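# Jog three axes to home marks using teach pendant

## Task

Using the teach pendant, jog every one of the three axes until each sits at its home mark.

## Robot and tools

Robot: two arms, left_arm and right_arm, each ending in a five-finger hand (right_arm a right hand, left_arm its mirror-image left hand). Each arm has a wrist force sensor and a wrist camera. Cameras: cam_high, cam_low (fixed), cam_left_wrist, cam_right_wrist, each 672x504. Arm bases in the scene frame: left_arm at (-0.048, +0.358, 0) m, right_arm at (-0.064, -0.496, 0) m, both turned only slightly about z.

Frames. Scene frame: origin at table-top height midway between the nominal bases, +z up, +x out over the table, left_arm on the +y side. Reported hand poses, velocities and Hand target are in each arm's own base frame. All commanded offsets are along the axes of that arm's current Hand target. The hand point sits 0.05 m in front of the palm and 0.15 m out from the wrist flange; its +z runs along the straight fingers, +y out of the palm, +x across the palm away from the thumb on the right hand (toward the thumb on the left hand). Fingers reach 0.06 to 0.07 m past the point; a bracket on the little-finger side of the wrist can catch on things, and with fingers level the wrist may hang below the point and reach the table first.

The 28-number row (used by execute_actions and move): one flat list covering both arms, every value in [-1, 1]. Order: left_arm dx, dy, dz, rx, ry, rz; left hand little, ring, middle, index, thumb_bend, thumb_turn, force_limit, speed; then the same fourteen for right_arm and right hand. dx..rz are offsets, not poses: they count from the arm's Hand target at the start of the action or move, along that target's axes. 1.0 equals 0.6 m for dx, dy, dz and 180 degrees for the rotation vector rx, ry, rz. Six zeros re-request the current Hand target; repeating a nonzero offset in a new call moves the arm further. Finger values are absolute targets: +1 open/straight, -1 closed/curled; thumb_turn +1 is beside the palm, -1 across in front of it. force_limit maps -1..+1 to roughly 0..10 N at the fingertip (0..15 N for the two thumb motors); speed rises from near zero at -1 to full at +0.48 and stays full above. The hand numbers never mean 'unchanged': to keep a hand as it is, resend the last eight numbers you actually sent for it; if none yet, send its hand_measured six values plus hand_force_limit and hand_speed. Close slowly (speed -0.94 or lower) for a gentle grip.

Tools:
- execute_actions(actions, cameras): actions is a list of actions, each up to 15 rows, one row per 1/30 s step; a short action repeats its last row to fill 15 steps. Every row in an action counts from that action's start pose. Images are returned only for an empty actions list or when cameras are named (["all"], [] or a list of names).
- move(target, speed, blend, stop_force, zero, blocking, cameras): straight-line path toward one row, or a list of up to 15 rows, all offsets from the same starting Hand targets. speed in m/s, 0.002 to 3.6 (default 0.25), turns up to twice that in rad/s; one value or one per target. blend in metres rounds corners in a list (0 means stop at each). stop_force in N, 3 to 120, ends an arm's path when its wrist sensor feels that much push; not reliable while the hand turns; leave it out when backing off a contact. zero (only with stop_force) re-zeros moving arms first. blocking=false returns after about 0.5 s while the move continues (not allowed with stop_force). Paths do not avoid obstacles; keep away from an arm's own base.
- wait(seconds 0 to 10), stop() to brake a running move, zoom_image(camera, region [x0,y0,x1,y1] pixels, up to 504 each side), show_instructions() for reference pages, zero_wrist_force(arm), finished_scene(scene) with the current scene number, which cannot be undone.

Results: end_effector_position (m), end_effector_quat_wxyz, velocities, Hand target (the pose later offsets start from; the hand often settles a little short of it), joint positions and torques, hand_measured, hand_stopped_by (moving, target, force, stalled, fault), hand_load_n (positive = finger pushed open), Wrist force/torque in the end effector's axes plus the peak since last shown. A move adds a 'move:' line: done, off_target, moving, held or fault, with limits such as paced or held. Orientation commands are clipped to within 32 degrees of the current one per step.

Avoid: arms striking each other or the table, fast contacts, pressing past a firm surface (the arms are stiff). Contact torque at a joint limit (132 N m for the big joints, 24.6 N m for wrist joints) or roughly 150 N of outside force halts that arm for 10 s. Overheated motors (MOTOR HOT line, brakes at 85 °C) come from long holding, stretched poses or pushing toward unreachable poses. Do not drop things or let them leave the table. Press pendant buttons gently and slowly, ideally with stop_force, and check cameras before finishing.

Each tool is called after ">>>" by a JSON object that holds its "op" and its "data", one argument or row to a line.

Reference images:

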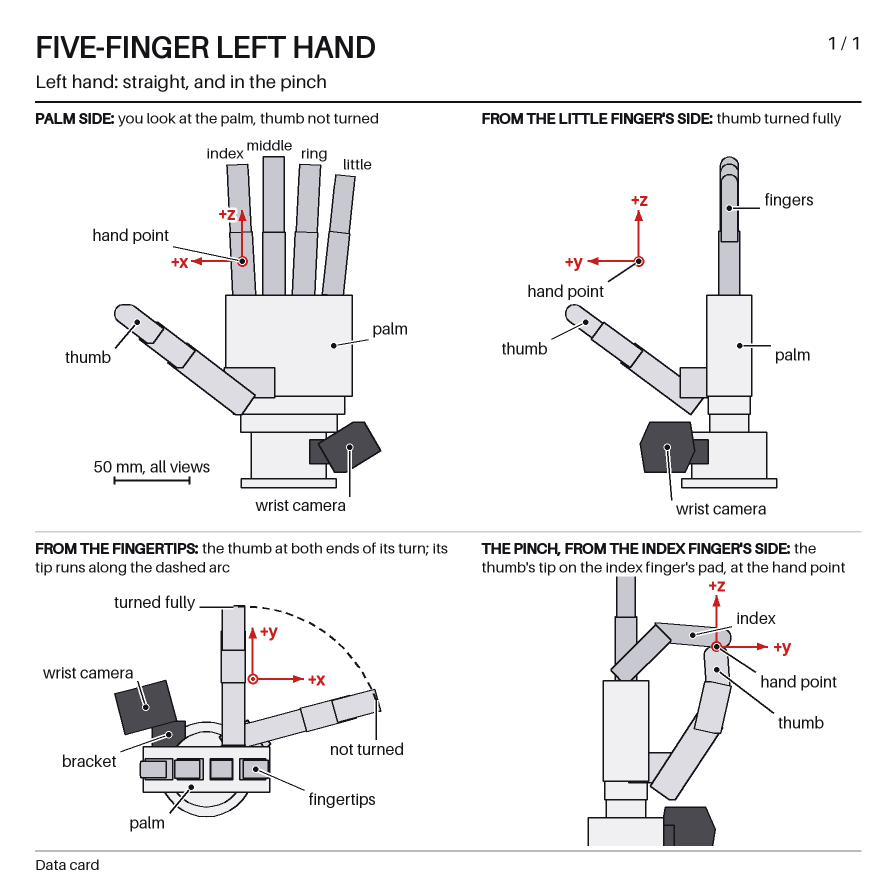

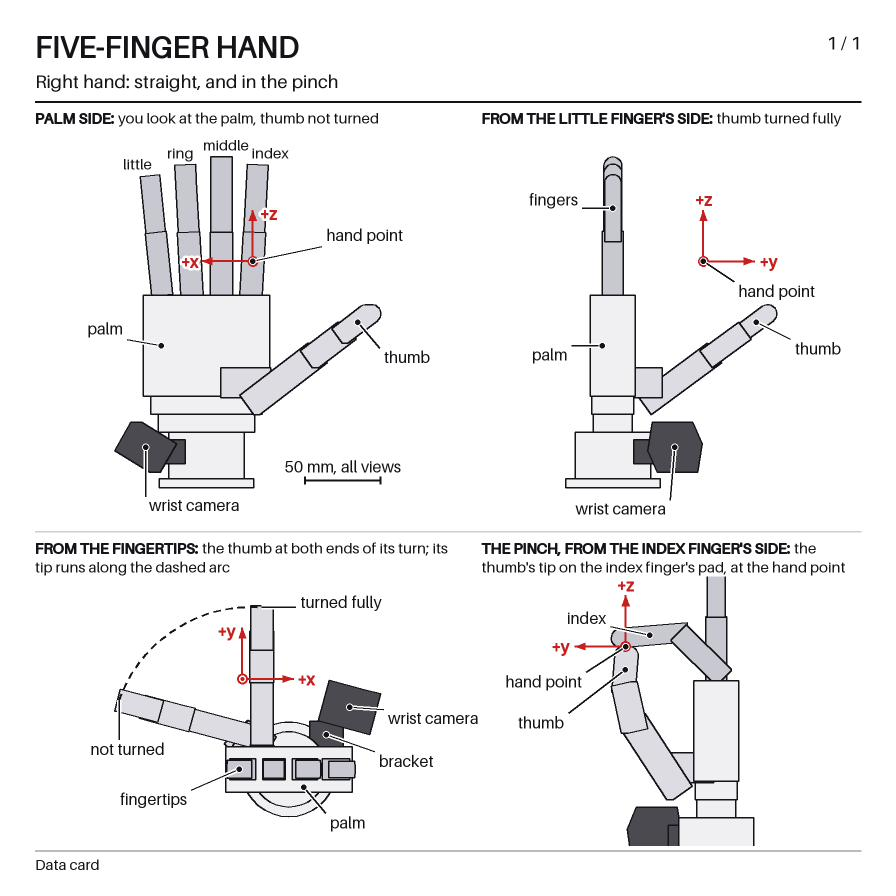

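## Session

>>> {"op": "execute_actions", "data": {
  "actions": []
}}

>>> {"op": "zoom_image", "data": {
  "camera": "cam_high",
  "region": [140, 170, 420, 420]
}}

Scene clock: 0.00 s.
left_arm: end_effector_position=(+0.7579, +0.5765, +0.1496) hand_measured=(+1.000, +1.000, +1.000, +1.000, +1.000, +1.000) hand_load_n=(+0.0, +0.0, +0.0, +0.0, +0.0, +0.0) hand_stopped_by=(target, target, target, target, target, target) hand_force_limit=0.00 hand_speed=-0.80 end_effector_quat_wxyz=(-0.043, +0.429, +0.697, +0.573) | right_arm: end_effector_position=(+0.6715, +0.3674, +0.1481) hand_measured=(+1.000, +1.000, +1.000, +1.000, +1.000, +1.000) hand_load_n=(+0.0, +0.0, +0.0, +0.0, +0.0, +0.0) hand_stopped_by=(target, target, target, target, target, target) hand_force_limit=0.00 hand_speed=-0.80 end_effector_quat_wxyz=(-0.506, +0.817, -0.231, +0.155)
Joint positions: left_arm=[3.837 -2.623 -0.799 3.048 -1.945 0.483] | right_arm=[0.087 -0.842 1.07 0.447 0.782 -3.68]
Joint velocities: within noise
Joint torques (N m): no reading
Wrist force (N): no reading
Wrist torque (N m): no reading
Wrist force, peak (N): no reading
Hand target: left_arm +0.7579, +0.5765, +0.1496; -0.043, +0.429, +0.697, +0.573 | right_arm +0.6715, +0.3674, +0.1481; -0.506, +0.817, -0.231, +0.155
camera_calibration:
cam_left_wrist: T_world_to_cam=[[-0.79606, 0.191775, -0.57403, 0.580603], [-0.581645, 0.0197061, 0.813204, 0.309003], [0.167264, 0.981241, 0.0958577, -0.593976], [0, 0, 0, 1]] pos_world=[0.741275, 0.465399, 0.138938]
cam_right_wrist: T_world_to_cam=[[0.0027657, -0.501645, -0.865069, 0.311544], [-0.999434, -0.0303864, 0.0144255, 0.67538], [-0.0335228, 0.86454, -0.501446, -0.101447], [0, 0, 0, 1]] pos_world=[0.670735, 0.264512, 0.208895]

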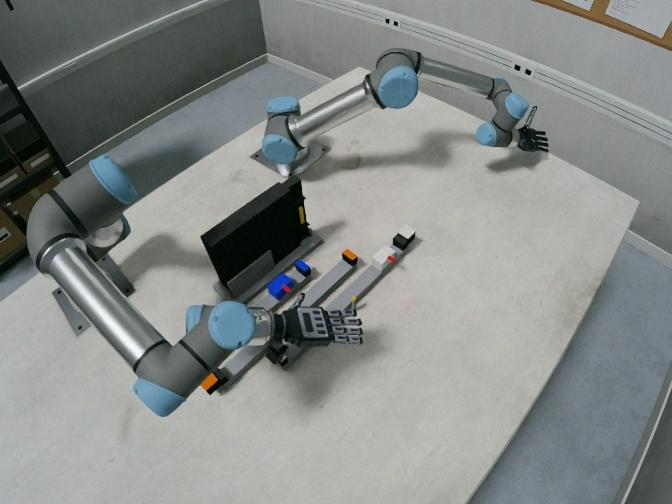

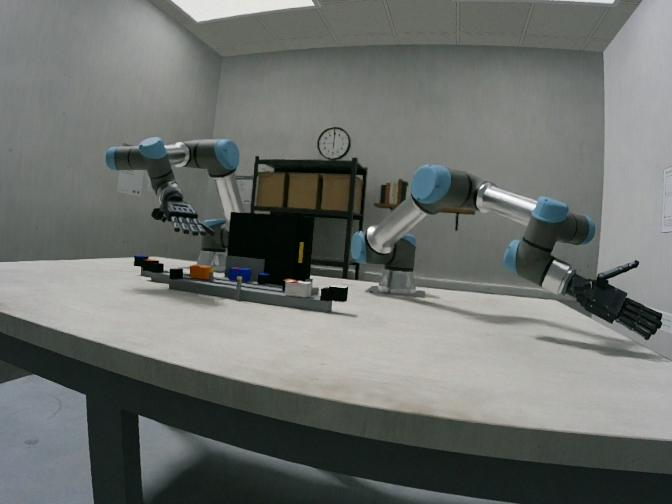

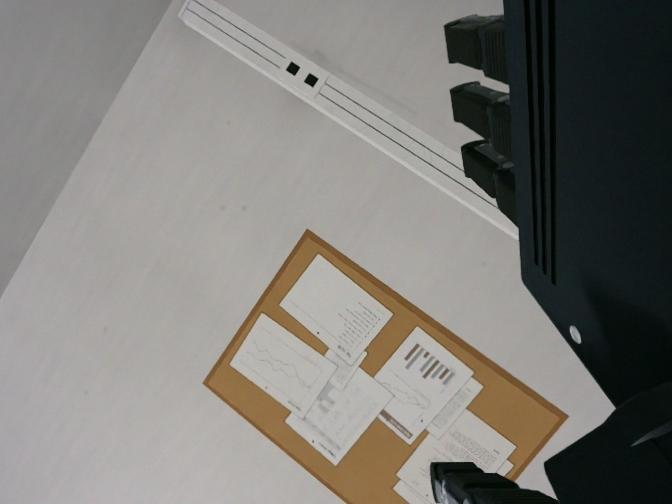

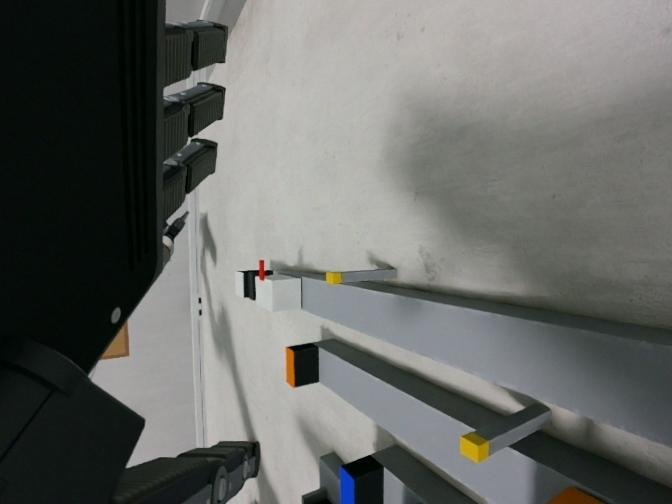

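Scaled by 1.800.

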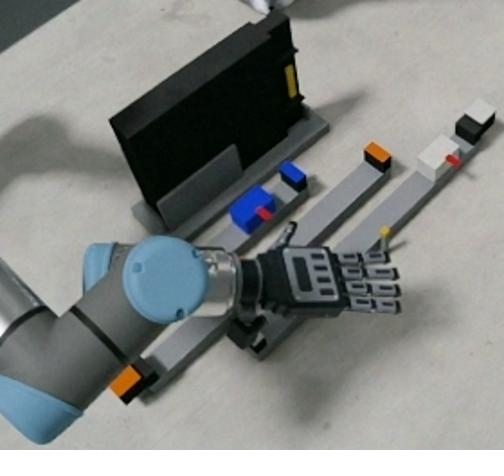

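>>> {"op": "move", "data": {
  "target": [
    [-0.0857,0.0054,-0.4964,0.1577,-0.1141,0,1,1,1,0,1,1,0,0,-0.165,-0.068,-0.6323,-0.122,-0.149,-0.3235,1,1,1,-0.2,1,1,0,0],
    [-0.1713,0.0107,-0.9928,0.3153,-0.2282,0,1,1,1,0,1,1,0,0,-0.5367,0.0183,-0.6353,-0.244,-0.2979,-0.6469,1,1,1,-0.2,1,1,0,0],
    [-0.1713,0.0107,-0.9928,0.3153,-0.2282,0,1,1,1,0,1,1,0,0,-0.7025,0.0092,-0.3218,-0.244,-0.2979,-0.6469,1,1,1,-0.2,1,1,0,0]
  ],
  "speed": 0.3,
  "blend": [0.03, 0.03, 0],
  "cameras": ["all"]
}}

>>> {"op": "zoom_image", "data": {
  "camera": "cam_high",
  "region": [190, 210, 430, 400]
}}

>>> {"op": "zoom_image", "data": {
  "camera": "cam_right_wrist",
  "region": [330, 60, 600, 460]
}}

Scene clock: 53.13 s.
left_arm: end_effector_position=(+0.5695, +0.0223, +0.3005) hand_measured=(+1.000, +1.000, +1.000, +0.000, +1.000, +1.000) hand_load_n=(+0.0, +0.0, +0.0, +0.0, +0.0, +0.0) hand_stopped_by=(target, target, target, target, target, target) hand_force_limit=0.00 hand_speed=0.00 end_effector_quat_wxyz=(+0.000, +0.524, +0.852, +0.001) | right_arm: end_effector_position=(+0.2200, +0.4445, +0.2198) hand_measured=(+1.000, +1.000, +1.000, -0.200, +1.000, +1.000) hand_load_n=(+0.0, +0.5, +0.0, +0.0, +0.0, +0.0) hand_stopped_by=(target, target, target, target, target, target) hand_force_limit=0.00 hand_speed=0.00 end_effector_quat_wxyz=(+0.092, +0.701, +0.701, +0.093)
Joint positions: left_arm=[3.334 -2.119 -0.957 1.507 -1.571 -0.275] | right_arm=[1.091 -1.125 1.351 1.221 1.803 -5.206]
Joint torques (N m): left_arm=[-8.33 50.78 22.75 -4.36 1.31 -2.39] | right_arm=[9.76 -24.45 -24.24 4.86 2.06 2.58]
Wrist force (N): left_arm=[1.0 0.7 0.9] | right_arm=[-0.3 1.2 1.0]
Wrist torque (N m): left_arm=[0.11 -0.20 0.30] | right_arm=[-0.33 0.01 0.07]
Wrist force, peak (N): left_arm=[1.0 1.0 1.2] | right_arm=[1.2 1.2 0.9]
Hand target: left_arm +0.5695, +0.0223, +0.3005; +0.000, +0.524, +0.852, +0.001 | right_arm +0.2200, +0.4447, +0.2198; +0.092, +0.701, +0.701, +0.093
Off the commanded pose: left_arm 0.000 m, 0 deg | right_arm 0.000 m, 0 deg.
move: done
camera_calibration:
cam_left_wrist: T_world_to_cam=[[-0.984889, -0.172676, -0.0132685, 0.570731], [-0.155087, 0.845278, 0.511325, -0.082972], [-0.0770777, 0.505656, -0.859285, 0.403674], [0, 0, 0, 1]] pos_world=[0.580353, -0.0354344, 0.396869]
cam_right_wrist: T_world_to_cam=[[0.935553, 0.25242, 0.247034, -0.371294], [0.0771053, -0.82854, 0.554596, 0.224643], [0.344668, -0.499806, -0.794606, 0.440383], [0, 0, 0, 1]] pos_world=[0.178258, 0.499954, 0.317067]

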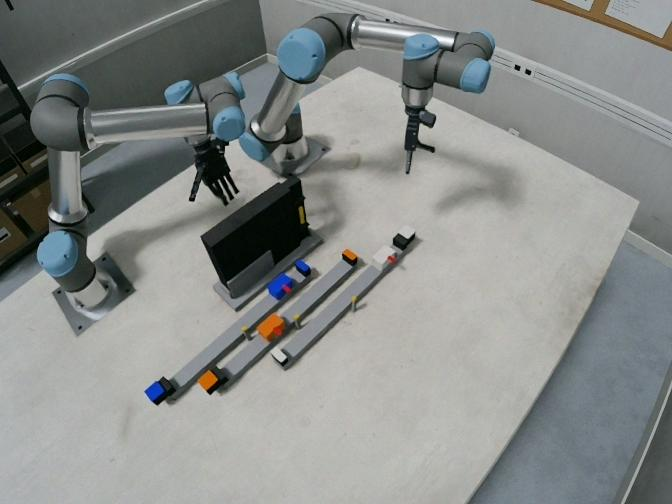

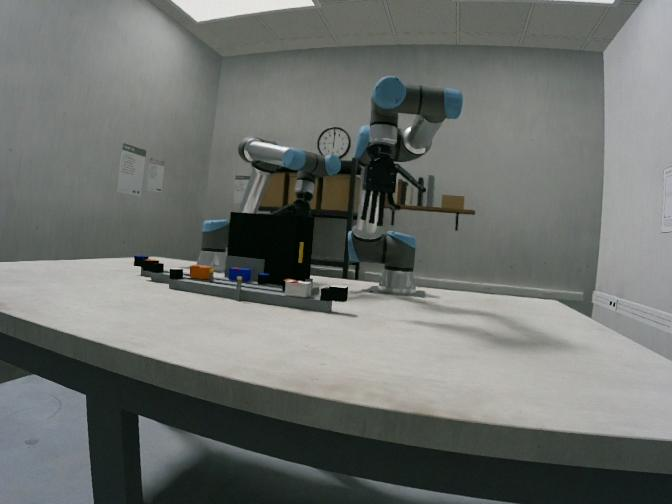

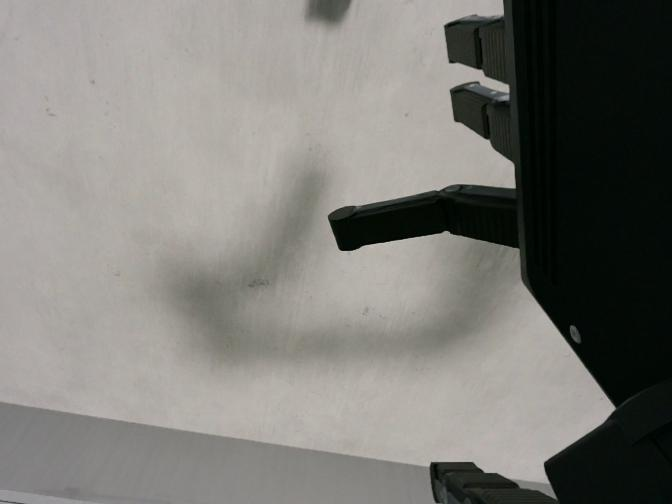

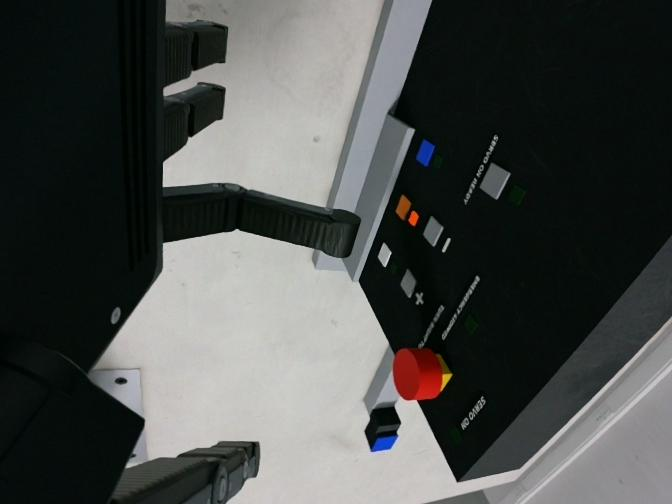

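Scaled by 2.100.

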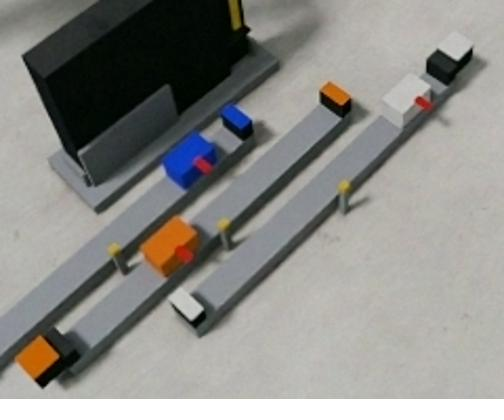

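Scaled by 1.260.

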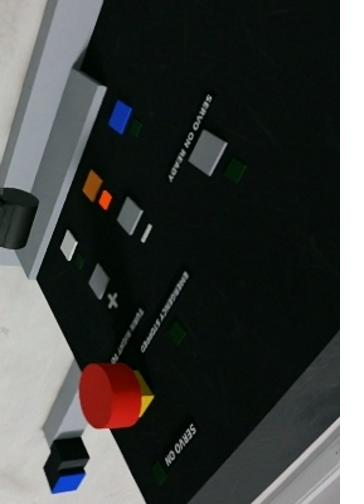

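>>> {"op": "move", "data": {
  "target": [
    [-0.2635,-0.3003,0.0508,0,0,-0.9456,1,1,1,0,1,1,0,0,0.0205,0.1037,0.1093,0,0,0,1,1,1,-0.2,1,1,0,0],
    [-0.3225,-0.4883,0.228,0,0,-0.9456,1,1,1,0,1,1,0,0,0.0205,0.1037,0.1093,0,0,0,1,1,1,-0.2,1,1,0,0]
  ],
  "speed": [0.4, 0.25],
  "blend": [0.03, 0],
  "cameras": ["cam_left_wrist","cam_right_wrist","cam_high"]
}}

>>> {"op": "zoom_image", "data": {
  "camera": "cam_left_wrist",
  "region": [100, 90, 360, 390]
}}

>>> {"op": "zoom_image", "data": {
  "camera": "cam_right_wrist",
  "region": [300, 100, 520, 400]
}}

Scene clock: 94.13 s.
left_arm: end_effector_position=(+0.3955, -0.2824, +0.1634) hand_measured=(+1.000, +1.000, +1.000, +0.000, +1.000, +1.000) hand_load_n=(+0.0, +0.0, +0.0, +0.0, +0.0, +0.0) hand_stopped_by=(target, target, target, target, target, target) hand_force_limit=0.00 hand_speed=0.00 end_effector_quat_wxyz=(-0.001, +0.804, -0.595, +0.000) | right_arm: end_effector_position=(+0.2971, +0.4569, +0.1726) hand_measured=(+1.000, +1.000, +1.000, -0.200, +1.000, +1.000) hand_load_n=(+0.0, +0.0, +0.0, +0.0, +0.0, +0.0) hand_stopped_by=(target, target, target, target, target, target) hand_force_limit=0.00 hand_speed=0.00 end_effector_quat_wxyz=(+0.092, +0.701, +0.701, +0.093)
Joint positions: left_arm=[2.922 -2.088 -1.36 1.878 -1.572 -3.658] | right_arm=[0.968 -1.019 1.305 1.133 1.786 -5.331]
Joint torques (N m): left_arm=[-7.54 48.92 9.09 -0.49 -1.09 -3] | right_arm=[-11.17 -29.82 -23.95 -0.78 -0.79 -2.52]
Wrist force (N): left_arm=[0.7 0.5 1.4] | right_arm=[0.1 1.0 0.6]
Wrist torque (N m): left_arm=[0.03 -0.16 0.29] | right_arm=[-0.33 -0.05 0.21]
Wrist force, peak (N): left_arm=[0.9 1.7 1.9] | right_arm=[0.2 1.3 1.3]
Hand target: left_arm +0.3955, -0.2825, +0.1633; -0.001, +0.804, -0.595, +0.000 | right_arm +0.2971, +0.4569, +0.1726; +0.092, +0.701, +0.701, +0.093
Off the commanded pose: left_arm 0.000 m, 0 deg | right_arm 0.000 m, 0 deg.
move: done
camera_calibration:
cam_left_wrist: T_world_to_cam=[[0.999943, 0.00259329, -0.0103258, -0.391089], [0.00750407, -0.859678, 0.510781, -0.328034], [-0.0075523, -0.51083, -0.859649, 0.112081], [0, 0, 0, 1]] pos_world=[0.394375, -0.223735, 0.259865]
cam_right_wrist: T_world_to_cam=[[0.935567, 0.25235, 0.247053, -0.434868], [0.0770118, -0.828516, 0.554644, 0.255148], [0.344651, -0.49988, -0.794566, 0.382534], [0, 0, 0, 1]] pos_world=[0.255358, 0.512354, 0.269867]
Images, in order (width x height): cam_high 672x504, cam_left_wrist 672x504, cam_right_wrist 672x504.

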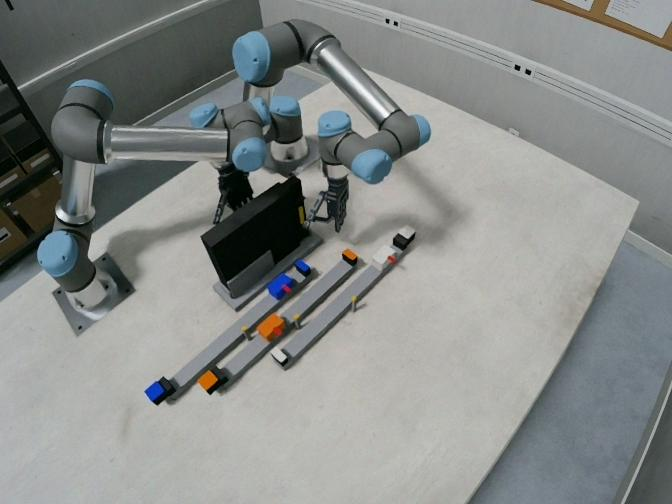

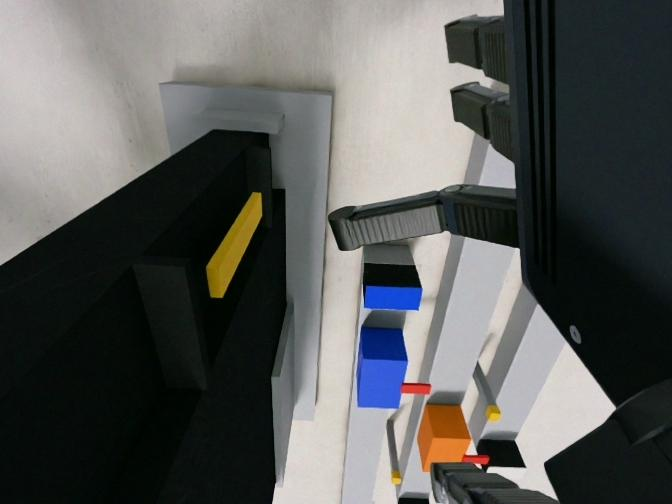

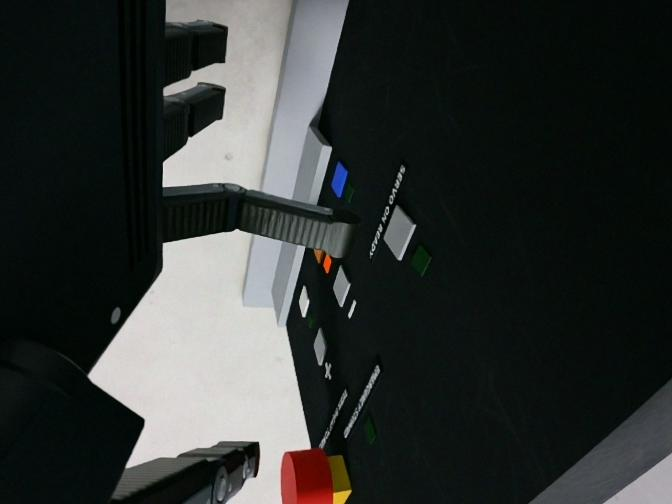

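Scaled by 1.680.

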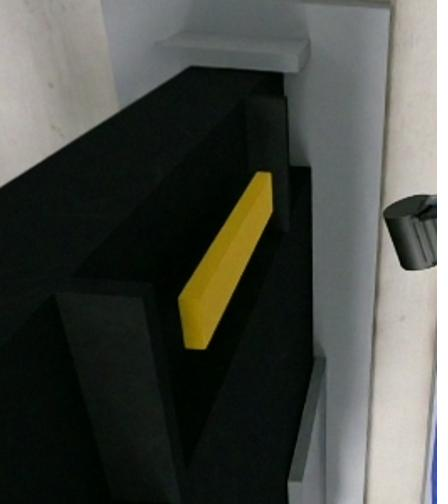

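Scaled by 1.680.

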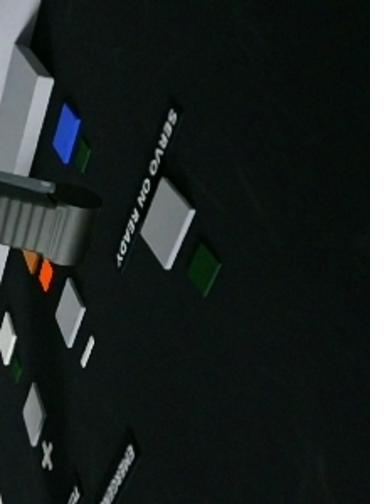

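>>> {"op": "move", "data": {
  "target": [0,0,0,0,0,0,1,1,1,0,1,1,0,0,0.0033,0.0483,0.0129,0,0,0,1,1,1,-0.2,1,1,0,0],
  "speed": 0.012,
  "stop_force": 4,
  "cameras": ["cam_right_wrist"]
}}

>>> {"op": "move", "data": {
  "target": [0,0,0,0,0,0,1,1,1,0,1,1,0,0,0,-0.0322,-0.0086,0,0,0,1,1,1,-0.2,1,1,0,0],
  "speed": 0.1,
  "cameras": ["cam_right_wrist"]
}}

>>> {"op": "zoom_image", "data": {
  "camera": "cam_left_wrist",
  "region": [350, 300, 520, 490]
}}

Scene clock: 112.27 s.
left_arm: end_effector_position=(+0.3955, -0.2825, +0.1633) hand_measured=(+1.000, +1.000, +1.000, +0.000, +1.000, +1.000) hand_load_n=(+0.0, +0.0, +0.0, +0.0, +0.0, +0.0) hand_stopped_by=(target, target, target, target, target, target) hand_force_limit=0.00 hand_speed=0.00 end_effector_quat_wxyz=(-0.001, +0.804, -0.595, +0.000) | right_arm: end_effector_position=(+0.3144, +0.4580, +0.1726) hand_measured=(+1.000, +1.000, +1.000, -0.200, +1.000, +1.000) hand_load_n=(+0.0, +0.0, +0.0, -0.5, +0.0, +0.0) hand_stopped_by=(target, target, target, target, target, target) hand_force_limit=0.00 hand_speed=0.00 end_effector_quat_wxyz=(+0.092, +0.701, +0.701, +0.093)
Joint positions: left_arm=[2.922 -2.088 -1.36 1.878 -1.572 -3.658] | right_arm=[0.941 -1.002 1.277 1.139 1.782 -5.358]
Joint torques (N m): left_arm=[-8.2 49.14 10.3 -0.18 -1.06 -2.28] | right_arm=[8.61 -49.92 -12.89 -1.29 2.61 2.62]
Wrist force (N): left_arm=[1.1 0.8 1.4] | right_arm=[-0.8 -2.9 -0.6]
Wrist torque (N m): left_arm=[0.09 -0.21 0.30] | right_arm=[-0.45 0.00 0.16]
Wrist force, peak (N): left_arm=[1.1 0.8 1.4] | right_arm=[-0.1 -3.3 -1.5]
Hand target: left_arm +0.3955, -0.2825, +0.1633; -0.001, +0.804, -0.595, +0.000 | right_arm +0.3144, +0.4580, +0.1726; +0.092, +0.701, +0.701, +0.093 (not the last commanded pose)
Off the commanded pose: left_arm 0.000 m, 0 deg | right_arm 0.013 m, 0 deg.
move: contact (right_arm)
camera_calibration:
cam_right_wrist: T_world_to_cam=[[0.935599, 0.252303, 0.246979, -0.451295], [0.077014, -0.82852, 0.554638, 0.254731], [0.344563, -0.499898, -0.794593, 0.377162], [0, 0, 0, 1]] pos_world=[0.272658, 0.513455, 0.269867]
Images, in order (width x height): cam_right_wrist 672x504.

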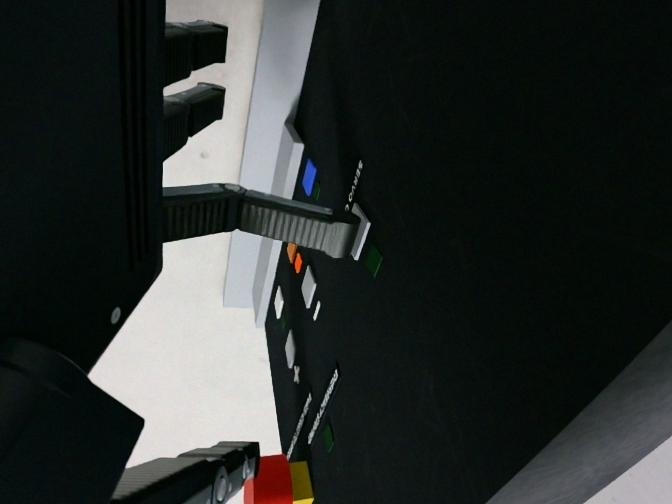

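Scene clock: 113.20 s.
left_arm: end_effector_position=(+0.3955, -0.2825, +0.1633) hand_measured=(+1.000, +1.000, +1.000, +0.000, +1.000, +1.000) hand_load_n=(+0.0, +0.0, +0.0, +0.0, +0.0, +0.0) hand_stopped_by=(target, target, target, target, target, target) hand_force_limit=0.00 hand_speed=0.00 end_effector_quat_wxyz=(-0.001, +0.804, -0.595, +0.000) | right_arm: end_effector_position=(+0.2946, +0.4581, +0.1726) hand_measured=(+1.000, +1.000, +1.000, -0.200, +1.000, +1.000) hand_load_n=(+0.0, +0.0, +0.0, +0.0, +0.0, +0.0) hand_stopped_by=(target, target, target, target, target, target) hand_force_limit=0.00 hand_speed=0.00 end_effector_quat_wxyz=(+0.092, +0.701, +0.701, +0.093)
Joint positions: left_arm=[2.922 -2.088 -1.36 1.878 -1.572 -3.658] | right_arm=[0.973 -1.018 1.305 1.135 1.787 -5.326]
Joint torques (N m): left_arm=[-7.38 49.23 11.05 -0.29 -1.05 -2.2] | right_arm=[9.54 -48.81 -11.95 -0.74 2.15 2.48]
Wrist force (N): left_arm=[0.8 0.5 1.1] | right_arm=[0.2 0.5 0.9]
Wrist torque (N m): left_arm=[0.05 -0.18 0.30] | right_arm=[-0.42 -0.05 0.08]
Wrist force, peak (N): left_arm=[0.9 0.8 1.5] | right_arm=[-0.7 -2.7 -0.2]
Hand target: left_arm +0.3955, -0.2825, +0.1633; -0.001, +0.804, -0.595, +0.000 | right_arm +0.2944, +0.4581, +0.1726; +0.092, +0.701, +0.701, +0.093
Off the commanded pose: left_arm 0.000 m, 0 deg | right_arm 0.000 m, 0 deg.
move: done
camera_calibration:
cam_right_wrist: T_world_to_cam=[[0.935599, 0.252303, 0.246979, -0.432889], [0.077014, -0.82852, 0.554638, 0.256331], [0.344563, -0.499898, -0.794593, 0.384], [0, 0, 0, 1]] pos_world=[0.252958, 0.513555, 0.269867]
Images, in order (width x height): cam_right_wrist 672x504.

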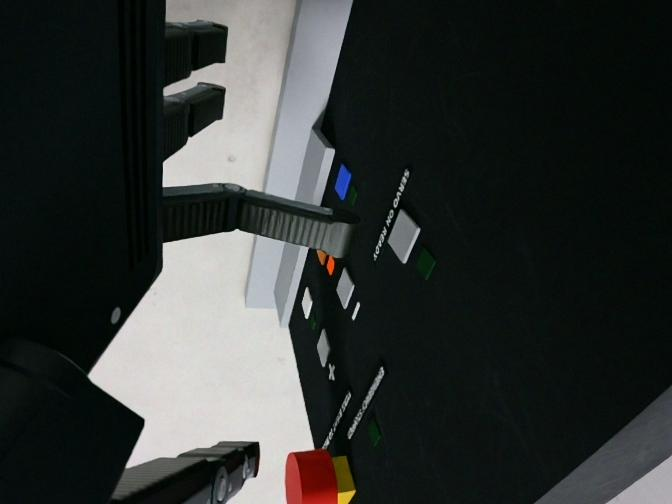

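This scene's latest camera images include none from cam_left_wrist. They are from: cam_right_wrist. cam_left_wrist's image comes with the result of a call that names it in "cameras".

>>> {"op": "move", "data": {
  "target": [0,0,0,0,0,0,1,1,1,0,1,1,0,0,0,0.0483,0.0129,0,0,0,1,1,1,-0.2,1,1,0,0],
  "speed": 0.012,
  "stop_force": 6
}}

>>> {"op": "move", "data": {
  "target": [0,0,0,0,0,0,1,1,1,0,1,1,0,0,0,-0.0322,-0.0086,0,0,0,1,1,1,-0.2,1,1,0,0],
  "speed": 0.06,
  "cameras": ["cam_right_wrist"]
}}

>>> {"op": "zoom_image", "data": {
  "camera": "cam_right_wrist",
  "region": [250, 130, 530, 340]
}}

Scene clock: 130.73 s.
left_arm: end_effector_position=(+0.3955, -0.2825, +0.1633) hand_measured=(+1.000, +1.000, +1.000, +0.000, +1.000, +1.000) hand_load_n=(+0.0, +0.0, +0.0, +0.0, +0.0, +0.0) hand_stopped_by=(target, target, target, target, target, target) hand_force_limit=0.00 hand_speed=0.00 end_effector_quat_wxyz=(-0.001, +0.804, -0.595, +0.000) | right_arm: end_effector_position=(+0.3172, +0.4580, +0.1726) hand_measured=(+1.000, +1.000, +1.000, -0.200, +1.000, +1.000) hand_load_n=(+0.0, +0.0, +0.0, -4.5, +0.0, +0.0) hand_stopped_by=(target, target, target, target, target, target) hand_force_limit=0.00 hand_speed=0.00 end_effector_quat_wxyz=(+0.092, +0.701, +0.701, +0.093)
Joint positions: left_arm=[2.922 -2.088 -1.36 1.878 -1.572 -3.658] | right_arm=[0.936 -1 1.273 1.14 1.781 -5.363]
Joint torques (N m): left_arm=[-7.5 48.95 10.4 -0.36 -1.1 -2.13] | right_arm=[7.34 -47.87 -11.43 -2.06 2 2.52]
Wrist force (N): left_arm=[1.0 0.8 1.4] | right_arm=[-1.6 -4.3 -4.7]
Wrist torque (N m): left_arm=[0.08 -0.21 0.30] | right_arm=[-0.47 -0.01 0.15]
Wrist force, peak (N): left_arm=[1.0 0.8 1.4] | right_arm=[-1.5 -11.9 -6.6]
Hand target: left_arm +0.3955, -0.2825, +0.1633; -0.001, +0.804, -0.595, +0.000 | right_arm +0.3172, +0.4580, +0.1726; +0.092, +0.701, +0.701, +0.093 (not the last commanded pose)
Off the commanded pose: left_arm 0.000 m, 0 deg | right_arm 0.007 m, 0 deg.
move: contact (right_arm)

Scene clock: 131.67 s.
left_arm: end_effector_position=(+0.3955, -0.2825, +0.1633) hand_measured=(+1.000, +1.000, +1.000, +0.000, +1.000, +1.000) hand_load_n=(+0.0, +0.0, +0.0, +0.0, +0.0, +0.0) hand_stopped_by=(target, target, target, target, target, target) hand_force_limit=0.00 hand_speed=0.00 end_effector_quat_wxyz=(-0.001, +0.804, -0.595, +0.000) | right_arm: end_effector_position=(+0.2974, +0.4580, +0.1726) hand_measured=(+1.000, +1.000, +1.000, -0.200, +1.000, +1.000) hand_load_n=(+0.0, +0.0, +0.0, +0.0, +0.0, +0.0) hand_stopped_by=(target, target, target, target, target, target) hand_force_limit=0.00 hand_speed=0.00 end_effector_quat_wxyz=(+0.092, +0.701, +0.701, +0.093)
Joint positions: left_arm=[2.922 -2.088 -1.36 1.878 -1.572 -3.658] | right_arm=[0.968 -1.016 1.301 1.135 1.786 -5.331]
Joint torques (N m): left_arm=[-7.49 48.57 11.05 -0.35 -1.03 -2.15] | right_arm=[9.46 -50.13 -9.49 -0.79 2.08 2.73]
Wrist force (N): left_arm=[1.0 0.7 1.1] | right_arm=[0.1 0.9 0.7]
Wrist torque (N m): left_arm=[0.08 -0.21 0.30] | right_arm=[-0.35 -0.03 0.09]
Wrist force, peak (N): left_arm=[1.1 0.8 1.5] | right_arm=[-1.3 -4.2 -3.7]
Hand target: left_arm +0.3955, -0.2825, +0.1633; -0.001, +0.804, -0.595, +0.000 | right_arm +0.2972, +0.4580, +0.1726; +0.092, +0.701, +0.701, +0.093
Off the commanded pose: left_arm 0.000 m, 0 deg | right_arm 0.000 m, 0 deg.
move: done
camera_calibration:
cam_right_wrist: T_world_to_cam=[[0.935599, 0.252303, 0.246979, -0.435484], [0.077014, -0.82852, 0.554638, 0.256032], [0.344563, -0.499898, -0.794593, 0.382985], [0, 0, 0, 1]] pos_world=[0.255758, 0.513455, 0.269867]
Images, in order (width x height): cam_right_wrist 672x504.

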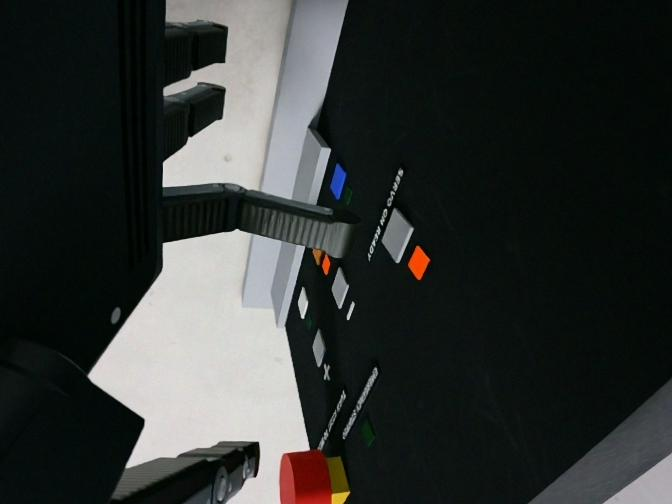

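Scaled by 1.800.

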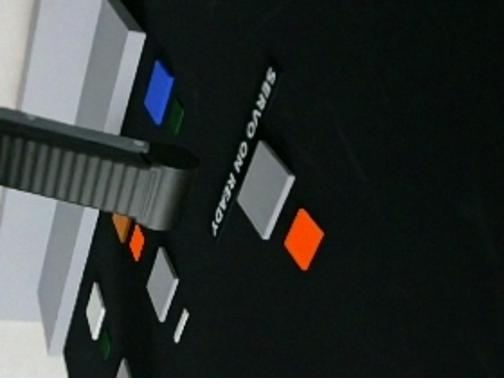

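>>> {"op": "move", "data": {
  "target": [0.0049,0.0533,0,0,0,0,1,1,1,0,1,1,0,0,-0.0217,-0.1037,-0.1089,0,0,0,1,1,1,-0.2,1,1,0,0],
  "speed": 0.1
}}

>>> {"op": "move", "data": {
  "target": [-0.0196,0.0206,0,0,0,0,1,1,1,0,1,1,0,0,0,0,0,0,0,0,1,1,1,-0.2,1,1,0,0],
  "speed": 0.012,
  "stop_force": 6,
  "cameras": ["cam_right_wrist", "cam_left_wrist"]
}}

Scene clock: 136.90 s.
left_arm: end_effector_position=(+0.3759, -0.2904, +0.1632) hand_measured=(+1.000, +1.000, +1.000, +0.000, +1.000, +1.000) hand_load_n=(+0.0, +0.0, +0.0, +0.0, +0.0, +0.0) hand_stopped_by=(target, target, target, target, target, target) hand_force_limit=0.00 hand_speed=0.00 end_effector_quat_wxyz=(-0.001, +0.804, -0.595, +0.000) | right_arm: end_effector_position=(+0.2656, +0.4527, +0.1919) hand_measured=(+1.000, +1.000, +1.000, -0.200, +1.000, +1.000) hand_load_n=(+0.0, +0.0, +0.0, +0.0, -0.5, +0.0) hand_stopped_by=(target, target, target, target, target, target) hand_force_limit=0.00 hand_speed=0.00 end_effector_quat_wxyz=(+0.092, +0.701, +0.701, +0.093)
Joint positions: left_arm=[2.897 -2.056 -1.409 1.896 -1.572 -3.684] | right_arm=[1.016 -1.064 1.328 1.167 1.793 -5.282]
Joint torques (N m): left_arm=[-9.16 46.59 7.48 0.12 -1.2 -2.17] | right_arm=[-10.81 -27.97 -23.95 -0.78 -0.82 -2.52]
Wrist force (N): left_arm=[0.9 0.7 0.9] | right_arm=[0.2 0.5 0.7]
Wrist torque (N m): left_arm=[0.10 -0.20 0.31] | right_arm=[-0.42 -0.07 0.19]
Wrist force, peak (N): left_arm=[0.9 0.9 1.3] | right_arm=[-0.3 -1.3 -1.5]
Hand target: left_arm +0.3758, -0.2905, +0.1632; -0.001, +0.804, -0.595, +0.000 (not the last commanded pose) | right_arm +0.2657, +0.4527, +0.1918; +0.092, +0.701, +0.701, +0.093 (not the last commanded pose)
Off the commanded pose: left_arm 0.011 m, 0 deg | right_arm 0.054 m, 0 deg.
move: held (right_arm; a check stopped the path), off_target (left_arm; braked when a check withheld steps of right_arm); limits=held
pose unreachable (right arm): on one or more control steps of this call, first in action 0 (counted from 0), this arm could not follow its commanded pose, so it was not sent that pose on those steps. It may still have moved: this result reports where it is.
cause: moving toward the commanded pose would bring a part of the arm too close to another arm (a part of this arm just beyond joint 4 (wrist 1) and a part of the left arm just beyond its joint 2 (shoulder lift), 16 mm apart when this arm was first held).

Scene clock: 139.33 s.
left_arm: end_effector_position=(+0.3605, -0.2829, +0.1632) hand_measured=(+1.000, +1.000, +1.000, +0.000, +1.000, +1.000) hand_load_n=(+0.0, +0.0, +0.0, +0.0, +0.0, +0.0) hand_stopped_by=(target, target, target, target, target, target) hand_force_limit=0.00 hand_speed=0.00 end_effector_quat_wxyz=(-0.001, +0.804, -0.595, +0.000) | right_arm: end_effector_position=(+0.2657, +0.4527, +0.1918) hand_measured=(+1.000, +1.000, +1.000, -0.200, +1.000, +1.000) hand_load_n=(+0.0, +0.0, +0.0, +0.0, +0.0, +0.0) hand_stopped_by=(target, target, target, target, target, target) hand_force_limit=0.00 hand_speed=0.00 end_effector_quat_wxyz=(+0.092, +0.701, +0.701, +0.093)
Joint positions: left_arm=[2.904 -2.016 -1.469 1.916 -1.572 -3.676] | right_arm=[1.016 -1.064 1.328 1.167 1.793 -5.282]
Joint torques (N m): left_arm=[9.19 45.93 11.51 -0.12 1.04 2.28] | right_arm=[-12.13 -28.07 -24.6 -0.7 -0.85 -2.59]
Wrist force (N): left_arm=[0.7 0.8 1.0] | right_arm=[0.4 0.9 0.8]
Wrist torque (N m): left_arm=[0.10 -0.15 0.08] | right_arm=[-0.38 -0.09 0.21]
Wrist force, peak (N): left_arm=[0.9 0.7 1.6] | right_arm=[0.0 1.1 1.0]
Hand target: left_arm +0.3605, -0.2829, +0.1632; -0.001, +0.804, -0.595, +0.000 | right_arm +0.2657, +0.4527, +0.1918; +0.092, +0.701, +0.701, +0.093
Off the commanded pose: left_arm 0.000 m, 0 deg | right_arm 0.000 m, 0 deg.
move: done
camera_calibration:
cam_left_wrist: T_world_to_cam=[[0.999944, 0.00264522, -0.0102404, -0.356103], [0.00750509, -0.859677, 0.510782, -0.3281], [-0.00745233, -0.51083, -0.859649, 0.111353], [0, 0, 0, 1]] pos_world=[0.359375, -0.224235, 0.259665]
cam_right_wrist: T_world_to_cam=[[0.935552, 0.252505, 0.246948, -0.40922], [0.0772347, -0.828538, 0.554581, 0.243416], [0.34464, -0.499766, -0.794643, 0.406478], [0, 0, 0, 1]] pos_world=[0.223958, 0.508154, 0.289067]
Images, in order (width x height): cam_left_wrist 672x504, cam_right_wrist 672x504.

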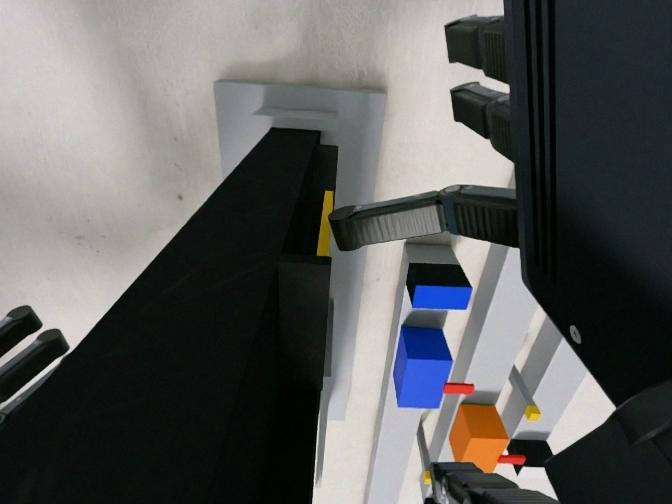

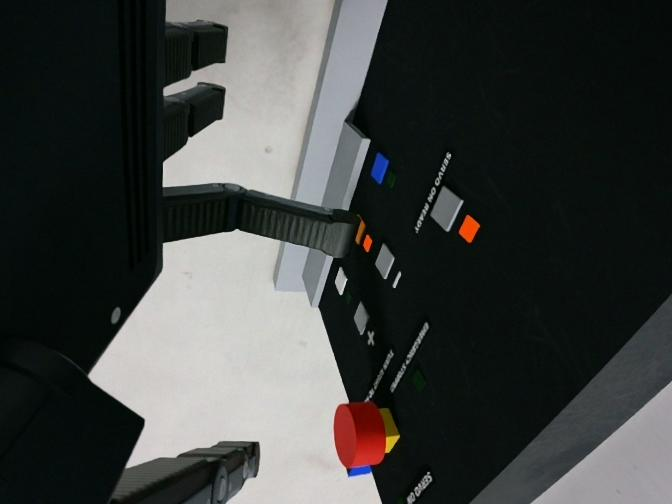

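>>> {"op": "move", "data": {
  "target": [-0.0068,0.0223,0,0,0,0,1,1,1,0,1,1,0,0,0,0,0,0,0,0,1,1,1,-0.2,1,1,0,0],
  "speed": 0.01,
  "stop_force": 7,
  "cameras": ["cam_right_wrist", "cam_left_wrist"]
}}

>>> {"op": "zoom_image", "data": {
  "camera": "cam_right_wrist",
  "region": [330, 390, 482, 504]
}}

Scene clock: 144.90 s.
left_arm: end_effector_position=(+0.3519, -0.2829, +0.1632) hand_measured=(+1.000, +1.000, +1.000, +0.000, +1.000, +1.000) hand_load_n=(+0.0, +0.0, +0.0, +1.5, +0.0, +0.0) hand_stopped_by=(target, target, target, target, target, target) hand_force_limit=0.00 hand_speed=0.00 end_effector_quat_wxyz=(-0.001, +0.804, -0.595, +0.000) | right_arm: end_effector_position=(+0.2657, +0.4527, +0.1918) hand_measured=(+1.000, +1.000, +1.000, -0.200, +1.000, +1.000) hand_load_n=(+0.0, +0.0, +0.0, +0.0, +0.0, +0.0) hand_stopped_by=(target, target, target, target, target, target) hand_force_limit=0.00 hand_speed=0.00 end_effector_quat_wxyz=(+0.092, +0.701, +0.701, +0.093)
Joint positions: left_arm=[2.9 -1.999 -1.495 1.925 -1.572 -3.68] | right_arm=[1.016 -1.064 1.328 1.167 1.793 -5.282]
Joint torques (N m): left_arm=[4.64 19.71 19.58 -5.44 2.39 2.35] | right_arm=[-11.32 -27.73 -24.98 -0.74 -0.77 -2.45]
Wrist force (N): left_arm=[-2.7 -8.0 -0.4] | right_arm=[0.0 0.7 0.7]
Wrist torque (N m): left_arm=[0.19 -0.22 0.27] | right_arm=[-0.39 -0.02 0.18]
Wrist force, peak (N): left_arm=[-1.8 -10.1 -1.8] | right_arm=[0.1 1.4 0.9]
Hand target: left_arm +0.3519, -0.2829, +0.1632; -0.001, +0.804, -0.595, +0.000 (not the last commanded pose) | right_arm +0.2657, +0.4527, +0.1918; +0.092, +0.701, +0.701, +0.093
Off the commanded pose: left_arm 0.005 m, 0 deg | right_arm 0.000 m, 0 deg.
move: contact (left_arm)
camera_calibration:
cam_left_wrist: T_world_to_cam=[[0.999944, 0.00264522, -0.0102404, -0.347504], [0.00750509, -0.859677, 0.510782, -0.328035], [-0.00745233, -0.51083, -0.859649, 0.111289], [0, 0, 0, 1]] pos_world=[0.350775, -0.224235, 0.259665]
cam_right_wrist: T_world_to_cam=[[0.935552, 0.252505, 0.246948, -0.40922], [0.0772347, -0.828538, 0.554581, 0.243416], [0.34464, -0.499766, -0.794643, 0.406478], [0, 0, 0, 1]] pos_world=[0.223958, 0.508154, 0.289067]
Images, in order (width x height): cam_left_wrist 672x504, cam_right_wrist 672x504.

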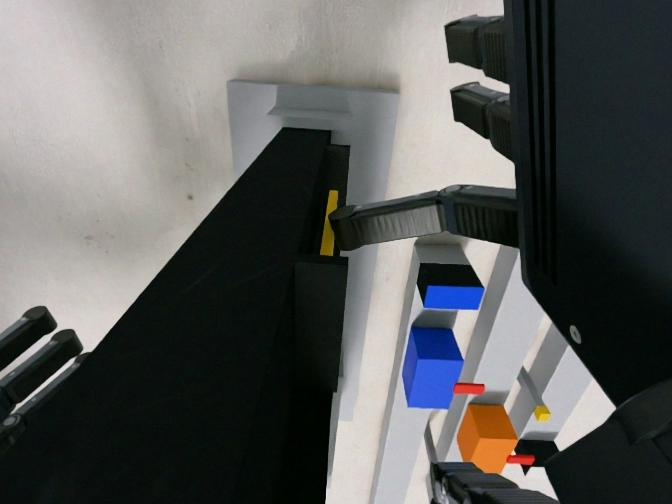

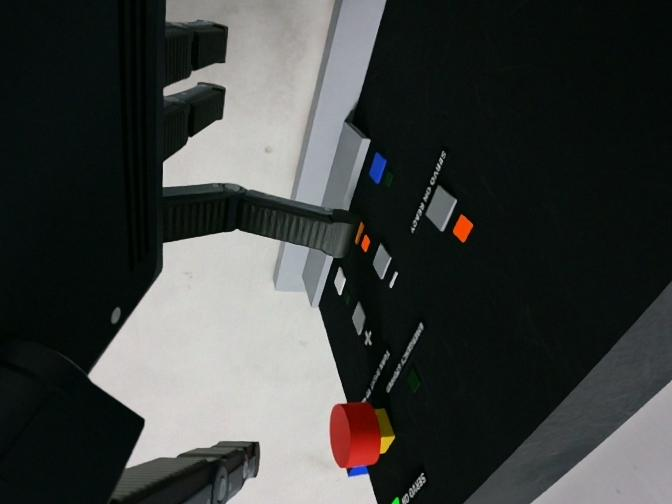

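Scaled by 3.316.

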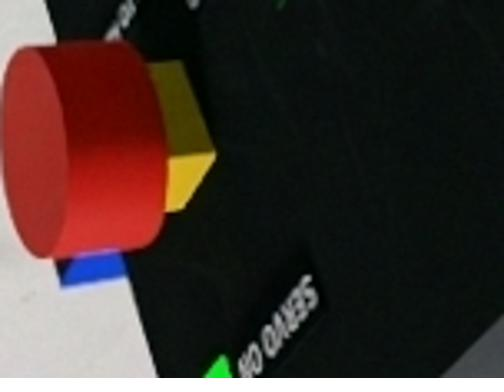

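>>> {"op": "move", "data": {
  "target": [0,0,0,0,0,0,1,1,1,0,1,1,0,0,-0.0745,0.0215,0.0935,0,0,0,1,1,1,-0.2,1,1,0,0],
  "speed": 0.1,
  "cameras": ["cam_right_wrist", "cam_high"]
}}

Scene clock: 149.13 s.
left_arm: end_effector_position=(+0.3519, -0.2829, +0.1632) hand_measured=(+1.000, +1.000, +1.000, +0.000, +1.000, +1.000) hand_load_n=(+0.0, +0.0, +0.0, +1.5, +0.0, +0.0) hand_stopped_by=(target, target, target, target, target, target) hand_force_limit=0.00 hand_speed=0.00 end_effector_quat_wxyz=(-0.001, +0.804, -0.595, +0.000) | right_arm: end_effector_position=(+0.2926, +0.4082, +0.1410) hand_measured=(+1.000, +1.000, +1.000, -0.200, +1.000, +1.000) hand_load_n=(+0.0, +0.0, +0.0, +0.5, +0.0, +0.0) hand_stopped_by=(target, target, target, target, target, target) hand_force_limit=0.00 hand_speed=0.00 end_effector_quat_wxyz=(+0.092, +0.701, +0.701, +0.092)
Joint positions: left_arm=[2.9 -1.999 -1.495 1.925 -1.572 -3.68] | right_arm=[0.915 -1.104 1.521 0.991 1.778 -5.385]
Joint torques (N m): left_arm=[4.8 19.65 19.55 -5.48 2.91 2.43] | right_arm=[-11.68 -45.42 -10.93 -1.14 -0.92 -2.36]
Wrist force (N): left_arm=[-2.7 -7.9 -0.6] | right_arm=[0.2 0.6 0.9]
Wrist torque (N m): left_arm=[0.17 -0.21 0.27] | right_arm=[-0.39 -0.07 0.20]
Wrist force, peak (N): left_arm=[-2.5 -8.3 -0.6] | right_arm=[0.2 0.9 1.3]
Hand target: left_arm +0.3519, -0.2829, +0.1632; -0.001, +0.804, -0.595, +0.000 | right_arm +0.2927, +0.4081, +0.1409; +0.092, +0.701, +0.701, +0.093
Off the commanded pose: left_arm 0.000 m, 0 deg | right_arm 0.000 m, 0 deg.
move: done
camera_calibration:
cam_right_wrist: T_world_to_cam=[[0.935576, 0.25247, 0.246894, -0.410675], [0.0772177, -0.828514, 0.554619, 0.23248], [0.34458, -0.499823, -0.794633, 0.334635], [0, 0, 0, 1]] pos_world=[0.250958, 0.463554, 0.238368]
Images, in order (width x height): cam_high 672x504, cam_right_wrist 672x504.

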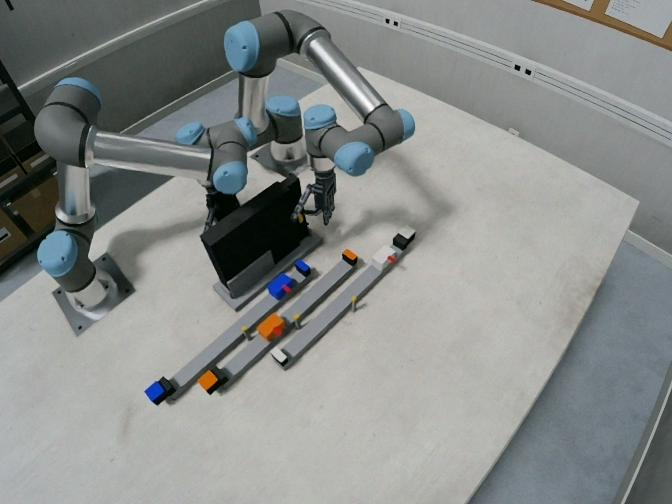

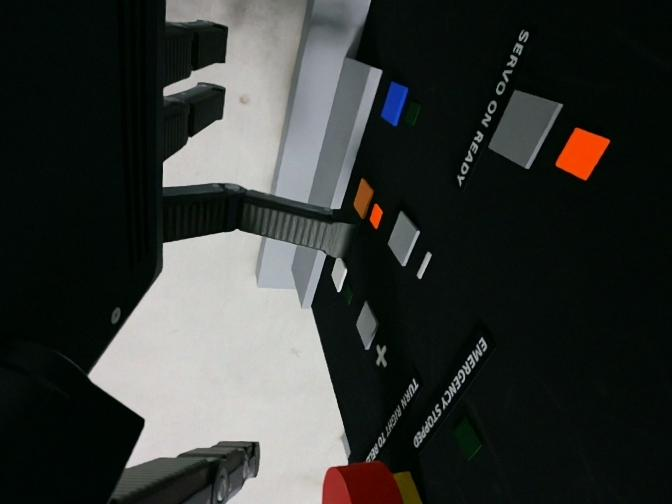

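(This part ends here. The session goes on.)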